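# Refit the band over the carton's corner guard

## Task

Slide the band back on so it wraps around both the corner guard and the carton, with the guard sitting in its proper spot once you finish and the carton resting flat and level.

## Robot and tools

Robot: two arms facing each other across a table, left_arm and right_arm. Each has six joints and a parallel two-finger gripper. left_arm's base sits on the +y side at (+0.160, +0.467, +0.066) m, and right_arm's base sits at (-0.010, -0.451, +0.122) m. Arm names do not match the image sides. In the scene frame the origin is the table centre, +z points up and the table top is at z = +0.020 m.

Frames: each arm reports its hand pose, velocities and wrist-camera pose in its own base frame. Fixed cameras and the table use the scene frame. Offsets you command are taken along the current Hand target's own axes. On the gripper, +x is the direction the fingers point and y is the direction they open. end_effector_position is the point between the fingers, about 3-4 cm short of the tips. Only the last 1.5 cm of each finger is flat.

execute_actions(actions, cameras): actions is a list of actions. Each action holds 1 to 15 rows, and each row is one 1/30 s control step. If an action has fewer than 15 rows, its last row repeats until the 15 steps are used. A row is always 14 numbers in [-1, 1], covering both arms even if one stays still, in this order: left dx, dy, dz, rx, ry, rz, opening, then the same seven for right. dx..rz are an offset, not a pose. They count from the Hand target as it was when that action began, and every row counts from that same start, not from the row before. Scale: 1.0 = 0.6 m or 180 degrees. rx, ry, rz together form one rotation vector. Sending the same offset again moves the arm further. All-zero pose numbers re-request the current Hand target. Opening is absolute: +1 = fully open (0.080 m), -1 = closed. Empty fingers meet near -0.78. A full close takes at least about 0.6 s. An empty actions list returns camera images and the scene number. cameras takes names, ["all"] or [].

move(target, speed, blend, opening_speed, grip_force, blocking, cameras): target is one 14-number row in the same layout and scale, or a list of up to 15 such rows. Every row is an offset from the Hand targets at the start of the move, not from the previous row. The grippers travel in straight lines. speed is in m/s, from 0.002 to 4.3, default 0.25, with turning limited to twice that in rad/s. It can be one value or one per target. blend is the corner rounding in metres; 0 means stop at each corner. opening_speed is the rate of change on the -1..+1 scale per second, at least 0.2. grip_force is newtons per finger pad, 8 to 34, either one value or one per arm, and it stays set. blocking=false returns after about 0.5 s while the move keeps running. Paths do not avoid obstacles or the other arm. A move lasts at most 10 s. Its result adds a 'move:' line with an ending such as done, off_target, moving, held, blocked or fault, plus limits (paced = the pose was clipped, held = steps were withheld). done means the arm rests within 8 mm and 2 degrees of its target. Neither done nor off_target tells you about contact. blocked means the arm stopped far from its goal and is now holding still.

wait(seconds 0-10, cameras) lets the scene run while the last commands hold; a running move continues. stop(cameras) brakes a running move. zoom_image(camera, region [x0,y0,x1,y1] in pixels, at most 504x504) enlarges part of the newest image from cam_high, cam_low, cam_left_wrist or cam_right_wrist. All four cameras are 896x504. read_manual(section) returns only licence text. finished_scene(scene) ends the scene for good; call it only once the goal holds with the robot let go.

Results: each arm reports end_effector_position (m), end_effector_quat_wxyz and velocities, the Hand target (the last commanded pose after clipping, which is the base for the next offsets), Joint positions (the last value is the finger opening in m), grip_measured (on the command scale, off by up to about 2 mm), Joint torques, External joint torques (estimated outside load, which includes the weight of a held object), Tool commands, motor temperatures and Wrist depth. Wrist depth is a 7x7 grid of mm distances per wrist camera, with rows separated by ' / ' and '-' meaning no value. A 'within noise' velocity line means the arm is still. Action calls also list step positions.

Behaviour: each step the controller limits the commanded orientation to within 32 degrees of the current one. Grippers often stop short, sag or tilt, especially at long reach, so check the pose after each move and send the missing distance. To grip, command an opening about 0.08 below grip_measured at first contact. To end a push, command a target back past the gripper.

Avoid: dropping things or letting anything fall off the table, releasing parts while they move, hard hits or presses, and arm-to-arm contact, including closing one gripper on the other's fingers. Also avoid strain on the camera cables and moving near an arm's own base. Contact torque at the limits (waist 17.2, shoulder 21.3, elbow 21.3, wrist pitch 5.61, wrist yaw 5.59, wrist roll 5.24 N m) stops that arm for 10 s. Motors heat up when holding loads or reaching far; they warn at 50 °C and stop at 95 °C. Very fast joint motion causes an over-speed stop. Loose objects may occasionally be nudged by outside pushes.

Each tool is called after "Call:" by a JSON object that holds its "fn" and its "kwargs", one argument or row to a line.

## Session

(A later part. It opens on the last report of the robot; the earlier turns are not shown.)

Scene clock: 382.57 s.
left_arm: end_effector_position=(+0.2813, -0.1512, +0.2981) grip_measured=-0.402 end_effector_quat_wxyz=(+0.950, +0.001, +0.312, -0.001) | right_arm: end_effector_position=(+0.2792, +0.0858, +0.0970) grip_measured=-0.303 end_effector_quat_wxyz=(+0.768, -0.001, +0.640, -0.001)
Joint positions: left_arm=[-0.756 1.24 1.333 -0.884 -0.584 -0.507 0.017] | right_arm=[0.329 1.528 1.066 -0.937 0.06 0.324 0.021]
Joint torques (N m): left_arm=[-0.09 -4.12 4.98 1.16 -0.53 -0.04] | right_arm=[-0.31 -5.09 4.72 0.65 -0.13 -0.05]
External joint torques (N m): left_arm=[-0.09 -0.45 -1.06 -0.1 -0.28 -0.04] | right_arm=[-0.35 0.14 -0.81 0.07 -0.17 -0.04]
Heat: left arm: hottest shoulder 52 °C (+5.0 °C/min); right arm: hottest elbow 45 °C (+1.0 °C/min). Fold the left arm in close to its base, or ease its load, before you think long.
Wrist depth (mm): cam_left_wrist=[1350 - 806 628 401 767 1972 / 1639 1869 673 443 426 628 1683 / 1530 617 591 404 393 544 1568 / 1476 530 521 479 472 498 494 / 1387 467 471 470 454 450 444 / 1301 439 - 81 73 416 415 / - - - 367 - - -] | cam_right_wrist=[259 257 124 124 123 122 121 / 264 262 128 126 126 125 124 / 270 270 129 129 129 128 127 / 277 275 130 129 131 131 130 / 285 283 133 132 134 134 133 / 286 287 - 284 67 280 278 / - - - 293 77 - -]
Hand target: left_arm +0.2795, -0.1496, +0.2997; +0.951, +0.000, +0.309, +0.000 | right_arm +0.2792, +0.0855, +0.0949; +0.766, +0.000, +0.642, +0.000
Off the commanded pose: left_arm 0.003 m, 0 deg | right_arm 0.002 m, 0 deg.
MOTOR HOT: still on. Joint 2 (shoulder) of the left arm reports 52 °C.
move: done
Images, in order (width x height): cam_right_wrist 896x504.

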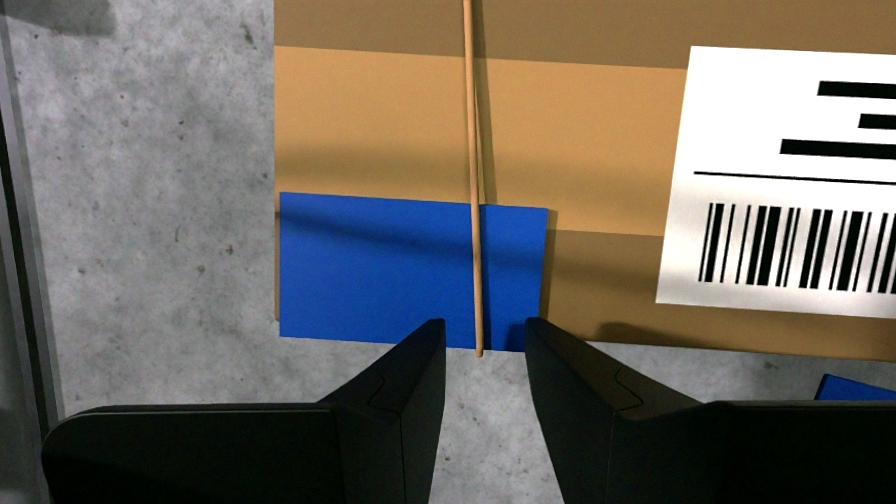

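Call:
{"fn": "move", "kwargs": {
  "target": [
    [0,0,0,0,0,0,-0.4,0.0336,0,-0.011,0,0,0,-0.3],
    [0,0,0,0,0,0,-0.4,0.0336,0,-0.011,0,0,0,-1],
    [0,0,0,0,0,0,-0.4,0.0018,0,-0.019,0,0,0,-1],
    [0,0,0,0,0,0,-0.4,0.0018,0.0217,-0.019,0,0,0,-1]
  ],
  "speed": [0.05,0.05,0.06,0.06],
  "opening_speed": 0.8,
  "cameras": ["cam_right_wrist","cam_low"]
}}

Call:
{"fn": "zoom_image", "kwargs": {
  "camera": "cam_low",
  "region": [380, 130, 580, 300]
}}

Scene clock: 397.43 s.
left_arm: end_effector_position=(+0.2813, -0.1512, +0.2982) grip_measured=-0.402 end_effector_quat_wxyz=(+0.950, +0.001, +0.312, -0.001) | right_arm: end_effector_position=(+0.2662, +0.0958, +0.0883) grip_measured=-0.766 end_effector_quat_wxyz=(+0.765, +0.000, +0.644, -0.003)
Joint positions: left_arm=[-0.756 1.24 1.333 -0.884 -0.584 -0.507 0.017] | right_arm=[0.381 1.512 1.017 -0.919 0.067 0.379 0.001]
Joint torques (N m): left_arm=[-0.32 -4.19 4.91 1.17 -0.53 -0.03] | right_arm=[0.37 -5.17 6.63 -0.27 -0.04 0.12]
External joint torques (N m): left_arm=[-0.33 -0.46 -1.19 -0.11 -0.27 -0.03] | right_arm=[0.38 -0.09 1.19 -0.81 -0.09 0.12]
Motor temperatures (°C): left_arm=[35 50 47 43 39 33] | right_arm=[38 36 45 42 39 42]
Heat: left arm: hottest shoulder 50 °C (+3.0 °C/min); right arm: hottest elbow 45 °C (+0.0 °C/min). Fold the left arm in close to its base, or ease its load, before you think long.
Wrist depth (mm): cam_left_wrist=[- - 781 656 695 703 1972 / - 1941 677 444 426 625 1790 / 1511 617 592 402 397 542 580 / 1476 535 540 481 469 500 498 / 1410 467 472 474 456 451 444 / 1288 439 - 81 73 419 413 / - - - 376 - - -] | cam_right_wrist=[247 246 115 115 114 114 113 / 255 252 119 118 118 117 116 / 259 260 118 118 119 120 119 / 266 266 122 121 121 123 122 / 274 272 272 123 268 268 268 / 279 280 278 - 77 273 272 / - - - - - - -]
Hand target: left_arm +0.2795, -0.1496, +0.2998; +0.951, +0.000, +0.309, +0.000 | right_arm +0.2682, +0.0985, +0.0918; +0.766, +0.000, +0.642, +0.000
Off the commanded pose: left_arm 0.003 m, 0 deg | right_arm 0.005 m, 0 deg.
MOTOR HOT: still on. Joint 2 (shoulder) of the left arm reports 50 °C.
move: done
Images, in order (width x height): cam_low 896x504, cam_right_wrist 896x504.

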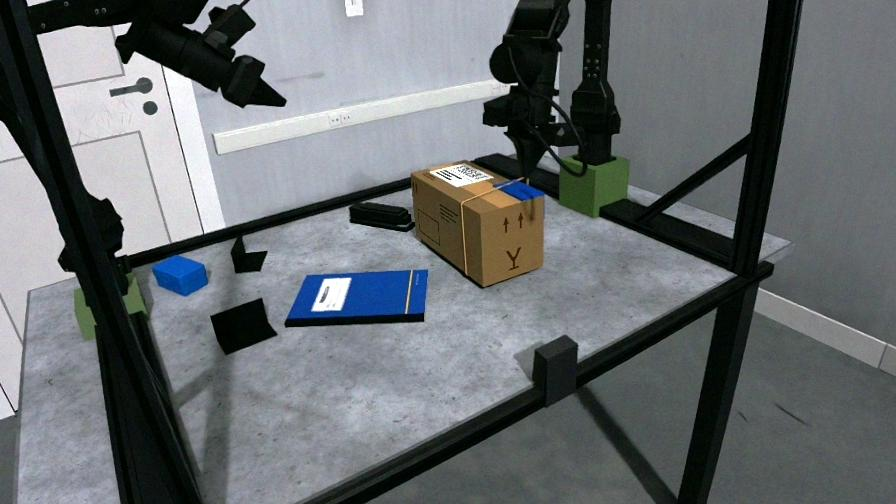

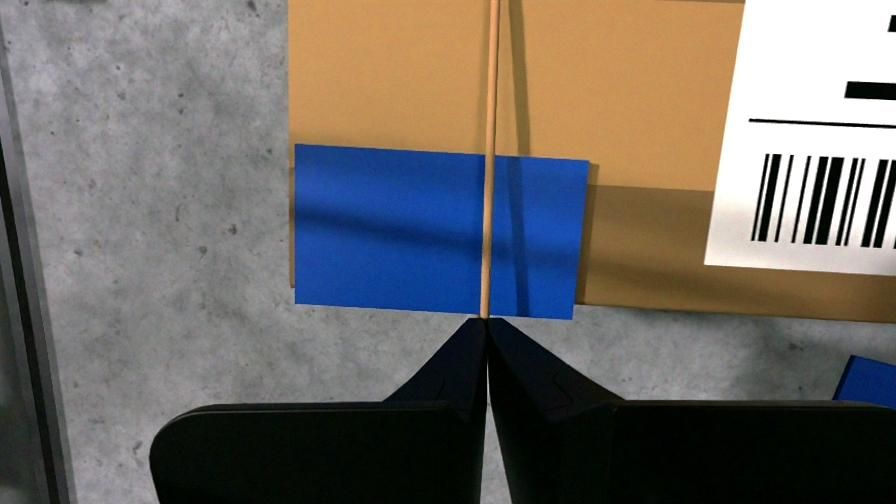

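Scaled by 2.520.

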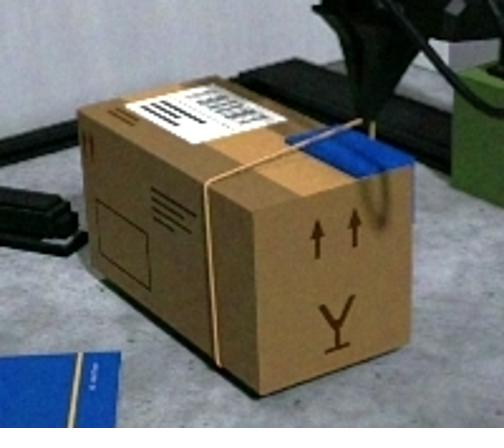

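Call:
{"fn": "move", "kwargs": {
  "target": [
    [0,0,0,0,0,0,-0.4,0.028,0,0.008,0,0,0,-1],
    [0,0,0,0,0,0,-0.4,0.028,0,0.008,0,0,0,-0.3],
    [0,0,0,0,0,0,-0.4,-0.12,0,0.034,0,0,0,-0.3],
    [0,0,0,0,0,0,-0.4,-0.323,-0.032,-0.026,0,-0.1667,0,-0.3]
  ],
  "speed": [0.05,0.05,0.12,0.3],
  "blend": [0,0,0.01,0],
  "opening_speed": 0.6,
  "cameras": ["cam_right_wrist","cam_left_wrist","cam_low"]
}}

Call:
{"fn": "zoom_image", "kwargs": {
  "camera": "cam_low",
  "region": [380, 130, 580, 300]
}}

Call:
{"fn": "zoom_image", "kwargs": {
  "camera": "cam_right_wrist",
  "region": [360, 180, 700, 370]
}}

Call:
{"fn": "zoom_image", "kwargs": {
  "camera": "cam_left_wrist",
  "region": [250, 150, 680, 430]
}}

Scene clock: 414.90 s.
left_arm: end_effector_position=(+0.2813, -0.1512, +0.2982) grip_measured=-0.402 end_effector_quat_wxyz=(+0.950, +0.001, +0.312, -0.001) | right_arm: end_effector_position=(+0.2195, +0.0793, +0.2767) grip_measured=-0.303 end_effector_quat_wxyz=(+0.904, -0.003, +0.427, -0.001)
Joint positions: left_arm=[-0.756 1.24 1.333 -0.884 -0.584 -0.507 0.017] | right_arm=[0.573 1.038 1.283 -1.213 0.356 0.459 0.021]
Joint torques (N m): left_arm=[-0.1 -4.09 5.01 1.17 -0.51 -0.03] | right_arm=[0.27 -2.77 5.78 1.1 0.27 0.13]
External joint torques (N m): left_arm=[-0.11 -0.36 -1.06 -0.09 -0.25 -0.03] | right_arm=[0.24 -0.82 0.15 -0.05 0.09 0.13]
Heat: left arm: hottest shoulder 48 °C (-6.0 °C/min); right arm: hottest elbow 46 °C (+1.0 °C/min). Fold the left arm in close to its base, or ease its load, before you think long.
Wrist depth (mm): cam_left_wrist=[- - 796 - 711 774 2103 / 1650 693 668 444 427 628 1842 / 1364 587 583 403 398 539 1485 / 1467 525 503 487 470 493 494 / 1321 471 474 470 456 453 444 / - 444 - 81 73 416 415 / - - - 372 - - -] | cam_right_wrist=[1391 1691 619 610 606 594 1433 / 1359 1567 570 560 557 549 576 / 1424 1383 525 522 525 521 521 / 1343 1320 493 346 343 454 481 / 1291 483 466 326 322 453 460 / 1218 449 - 426 68 436 432 / - - - 404 77 - -]
Hand target: left_arm +0.2795, -0.1496, +0.2998; +0.951, +0.000, +0.309, +0.000 | right_arm +0.2189, +0.0793, +0.2800; +0.907, +0.000, +0.422, +0.000
Off the commanded pose: left_arm 0.003 m, 0 deg | right_arm 0.003 m, 1 deg.
MOTOR HOT: still on. Joint 2 (shoulder) of the left arm reports 48 °C.
move: done
Images, in order (width x height): cam_low 896x504, cam_left_wrist 896x504, cam_right_wrist 896x504.

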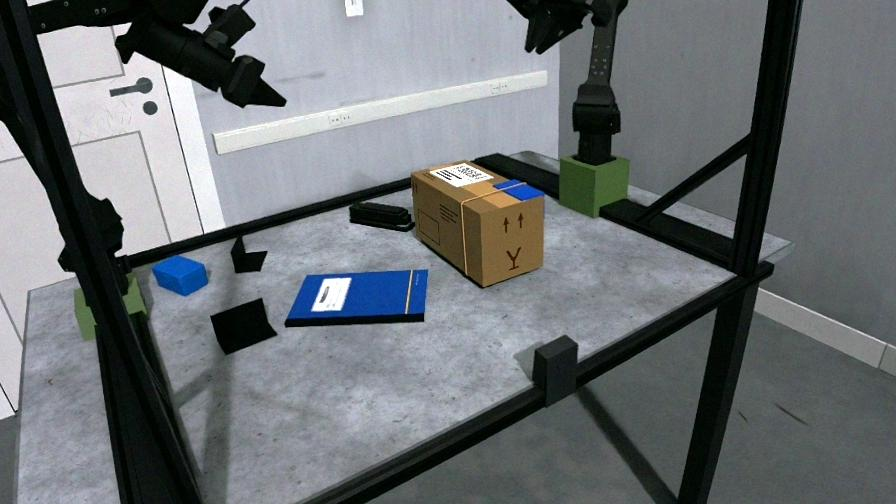

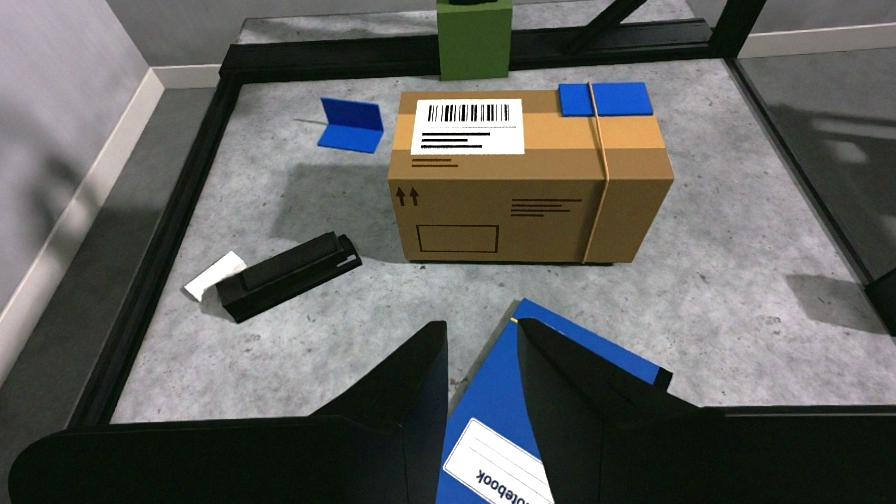

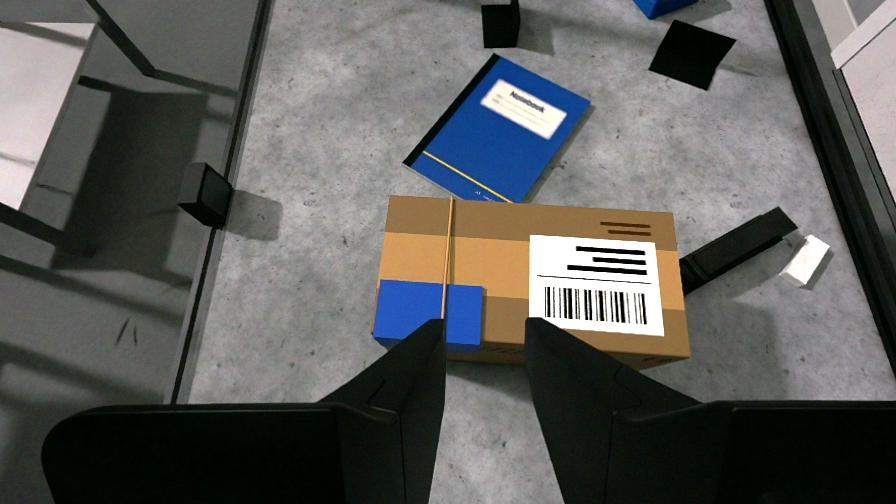

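Scaled by 2.520.

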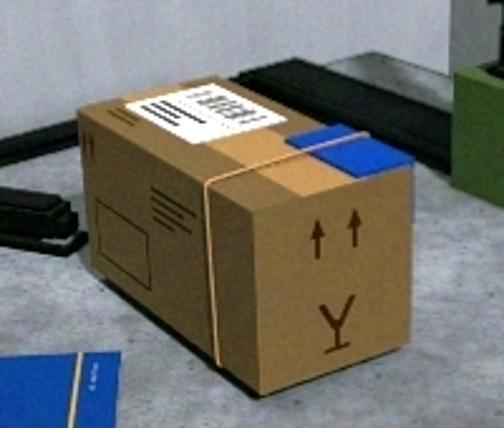

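Scaled by 1.482.

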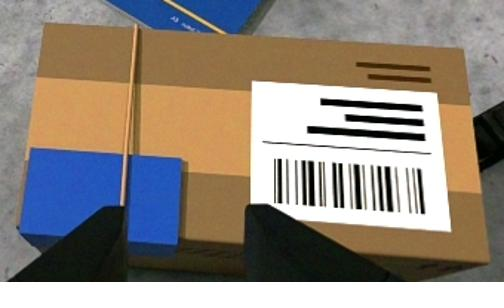

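Scaled by 1.172.

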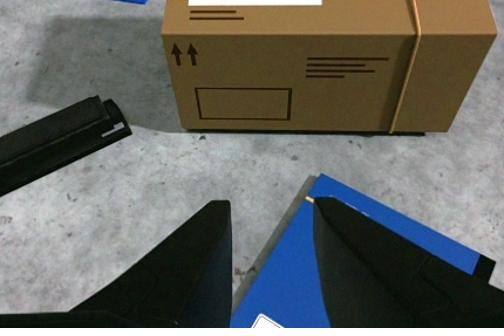

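Call:
{"fn": "move", "kwargs": {
  "target": [0,0,0,0,0,0,-0.4,-0.0045,0.04,-0.083,0,-0.0556,0,1],
  "speed": 0.25,
  "cameras": ["cam_right_wrist"]
}}

Call:
{"fn": "zoom_image", "kwargs": {
  "camera": "cam_right_wrist",
  "region": [360, 230, 660, 430]
}}

Scene clock: 434.50 s.
left_arm: end_effector_position=(+0.2813, -0.1512, +0.2982) grip_measured=-0.402 end_effector_quat_wxyz=(+0.950, +0.001, +0.312, -0.001) | right_arm: end_effector_position=(+0.1797, +0.1040, +0.2521) grip_measured=+0.997 end_effector_quat_wxyz=(+0.940, +0.002, +0.341, +0.001)
Joint positions: left_arm=[-0.756 1.24 1.333 -0.884 -0.584 -0.507 0.017] | right_arm=[1.015 0.886 1.044 -1.163 0.707 0.803 0.08]
Joint torques (N m): left_arm=[-0.29 -4.14 5.01 1.19 -0.52 -0.03] | right_arm=[0.2 -1.69 4.18 0.94 0.49 0.15]
External joint torques (N m): left_arm=[-0.29 -0.38 -1.09 -0.08 -0.27 -0.04] | right_arm=[0.19 -0.57 -1.5 -0.09 0.13 0.15]
Heat: left arm: hottest shoulder 46 °C (-8.1 °C/min); right arm: hottest elbow 45 °C (+0.0 °C/min).
Wrist depth (mm): cam_left_wrist=[- 1729 789 - 738 652 1829 / - 2003 677 443 436 626 1869 / 1568 607 594 404 394 545 556 / 1502 530 529 477 472 497 490 / 1350 472 473 472 456 451 444 / 1321 441 - 81 73 420 414 / - - - 374 - - -] | cam_right_wrist=[2044 2176 771 723 719 706 - / 1526 1880 649 660 647 634 1497 / 1391 1632 572 576 561 564 565 / 1451 1407 515 357 349 366 495 / 1359 1351 469 325 322 320 458 / 1264 74 413 408 409 90 423 / - 69 385 386 392 77 -]
Hand target: left_arm +0.2795, -0.1496, +0.2998; +0.951, +0.000, +0.309, +0.000 | right_arm +0.1791, +0.1033, +0.2500; +0.940, +0.000, +0.341, +0.000
Off the commanded pose: left_arm 0.003 m, 0 deg | right_arm 0.002 m, 0 deg.
MOTOR HOT: cleared for the motors of the left arm.
move: done
Images, in order (width x height): cam_right_wrist 896x504.

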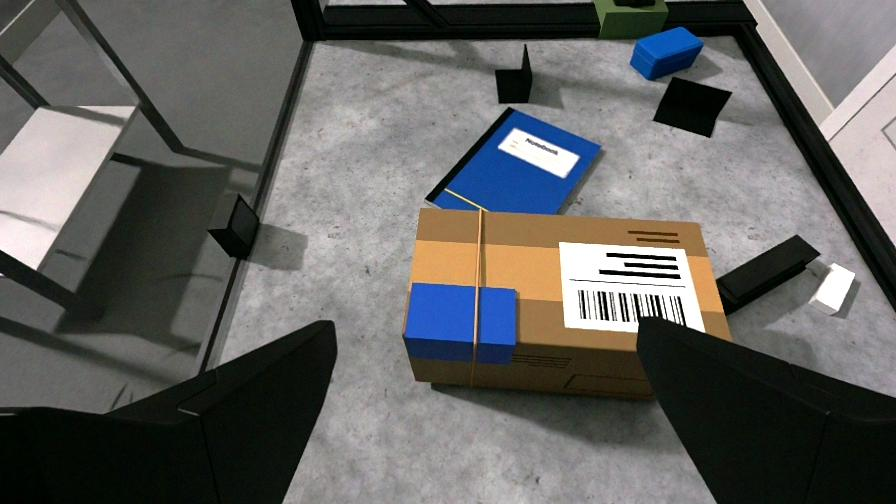

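Scaled by 1.680.

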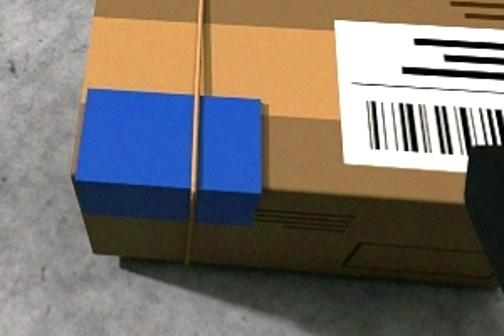

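Call:
{"fn": "finished_scene", "kwargs": {
  "scene": 1
}}

The scene is finished: the task was done.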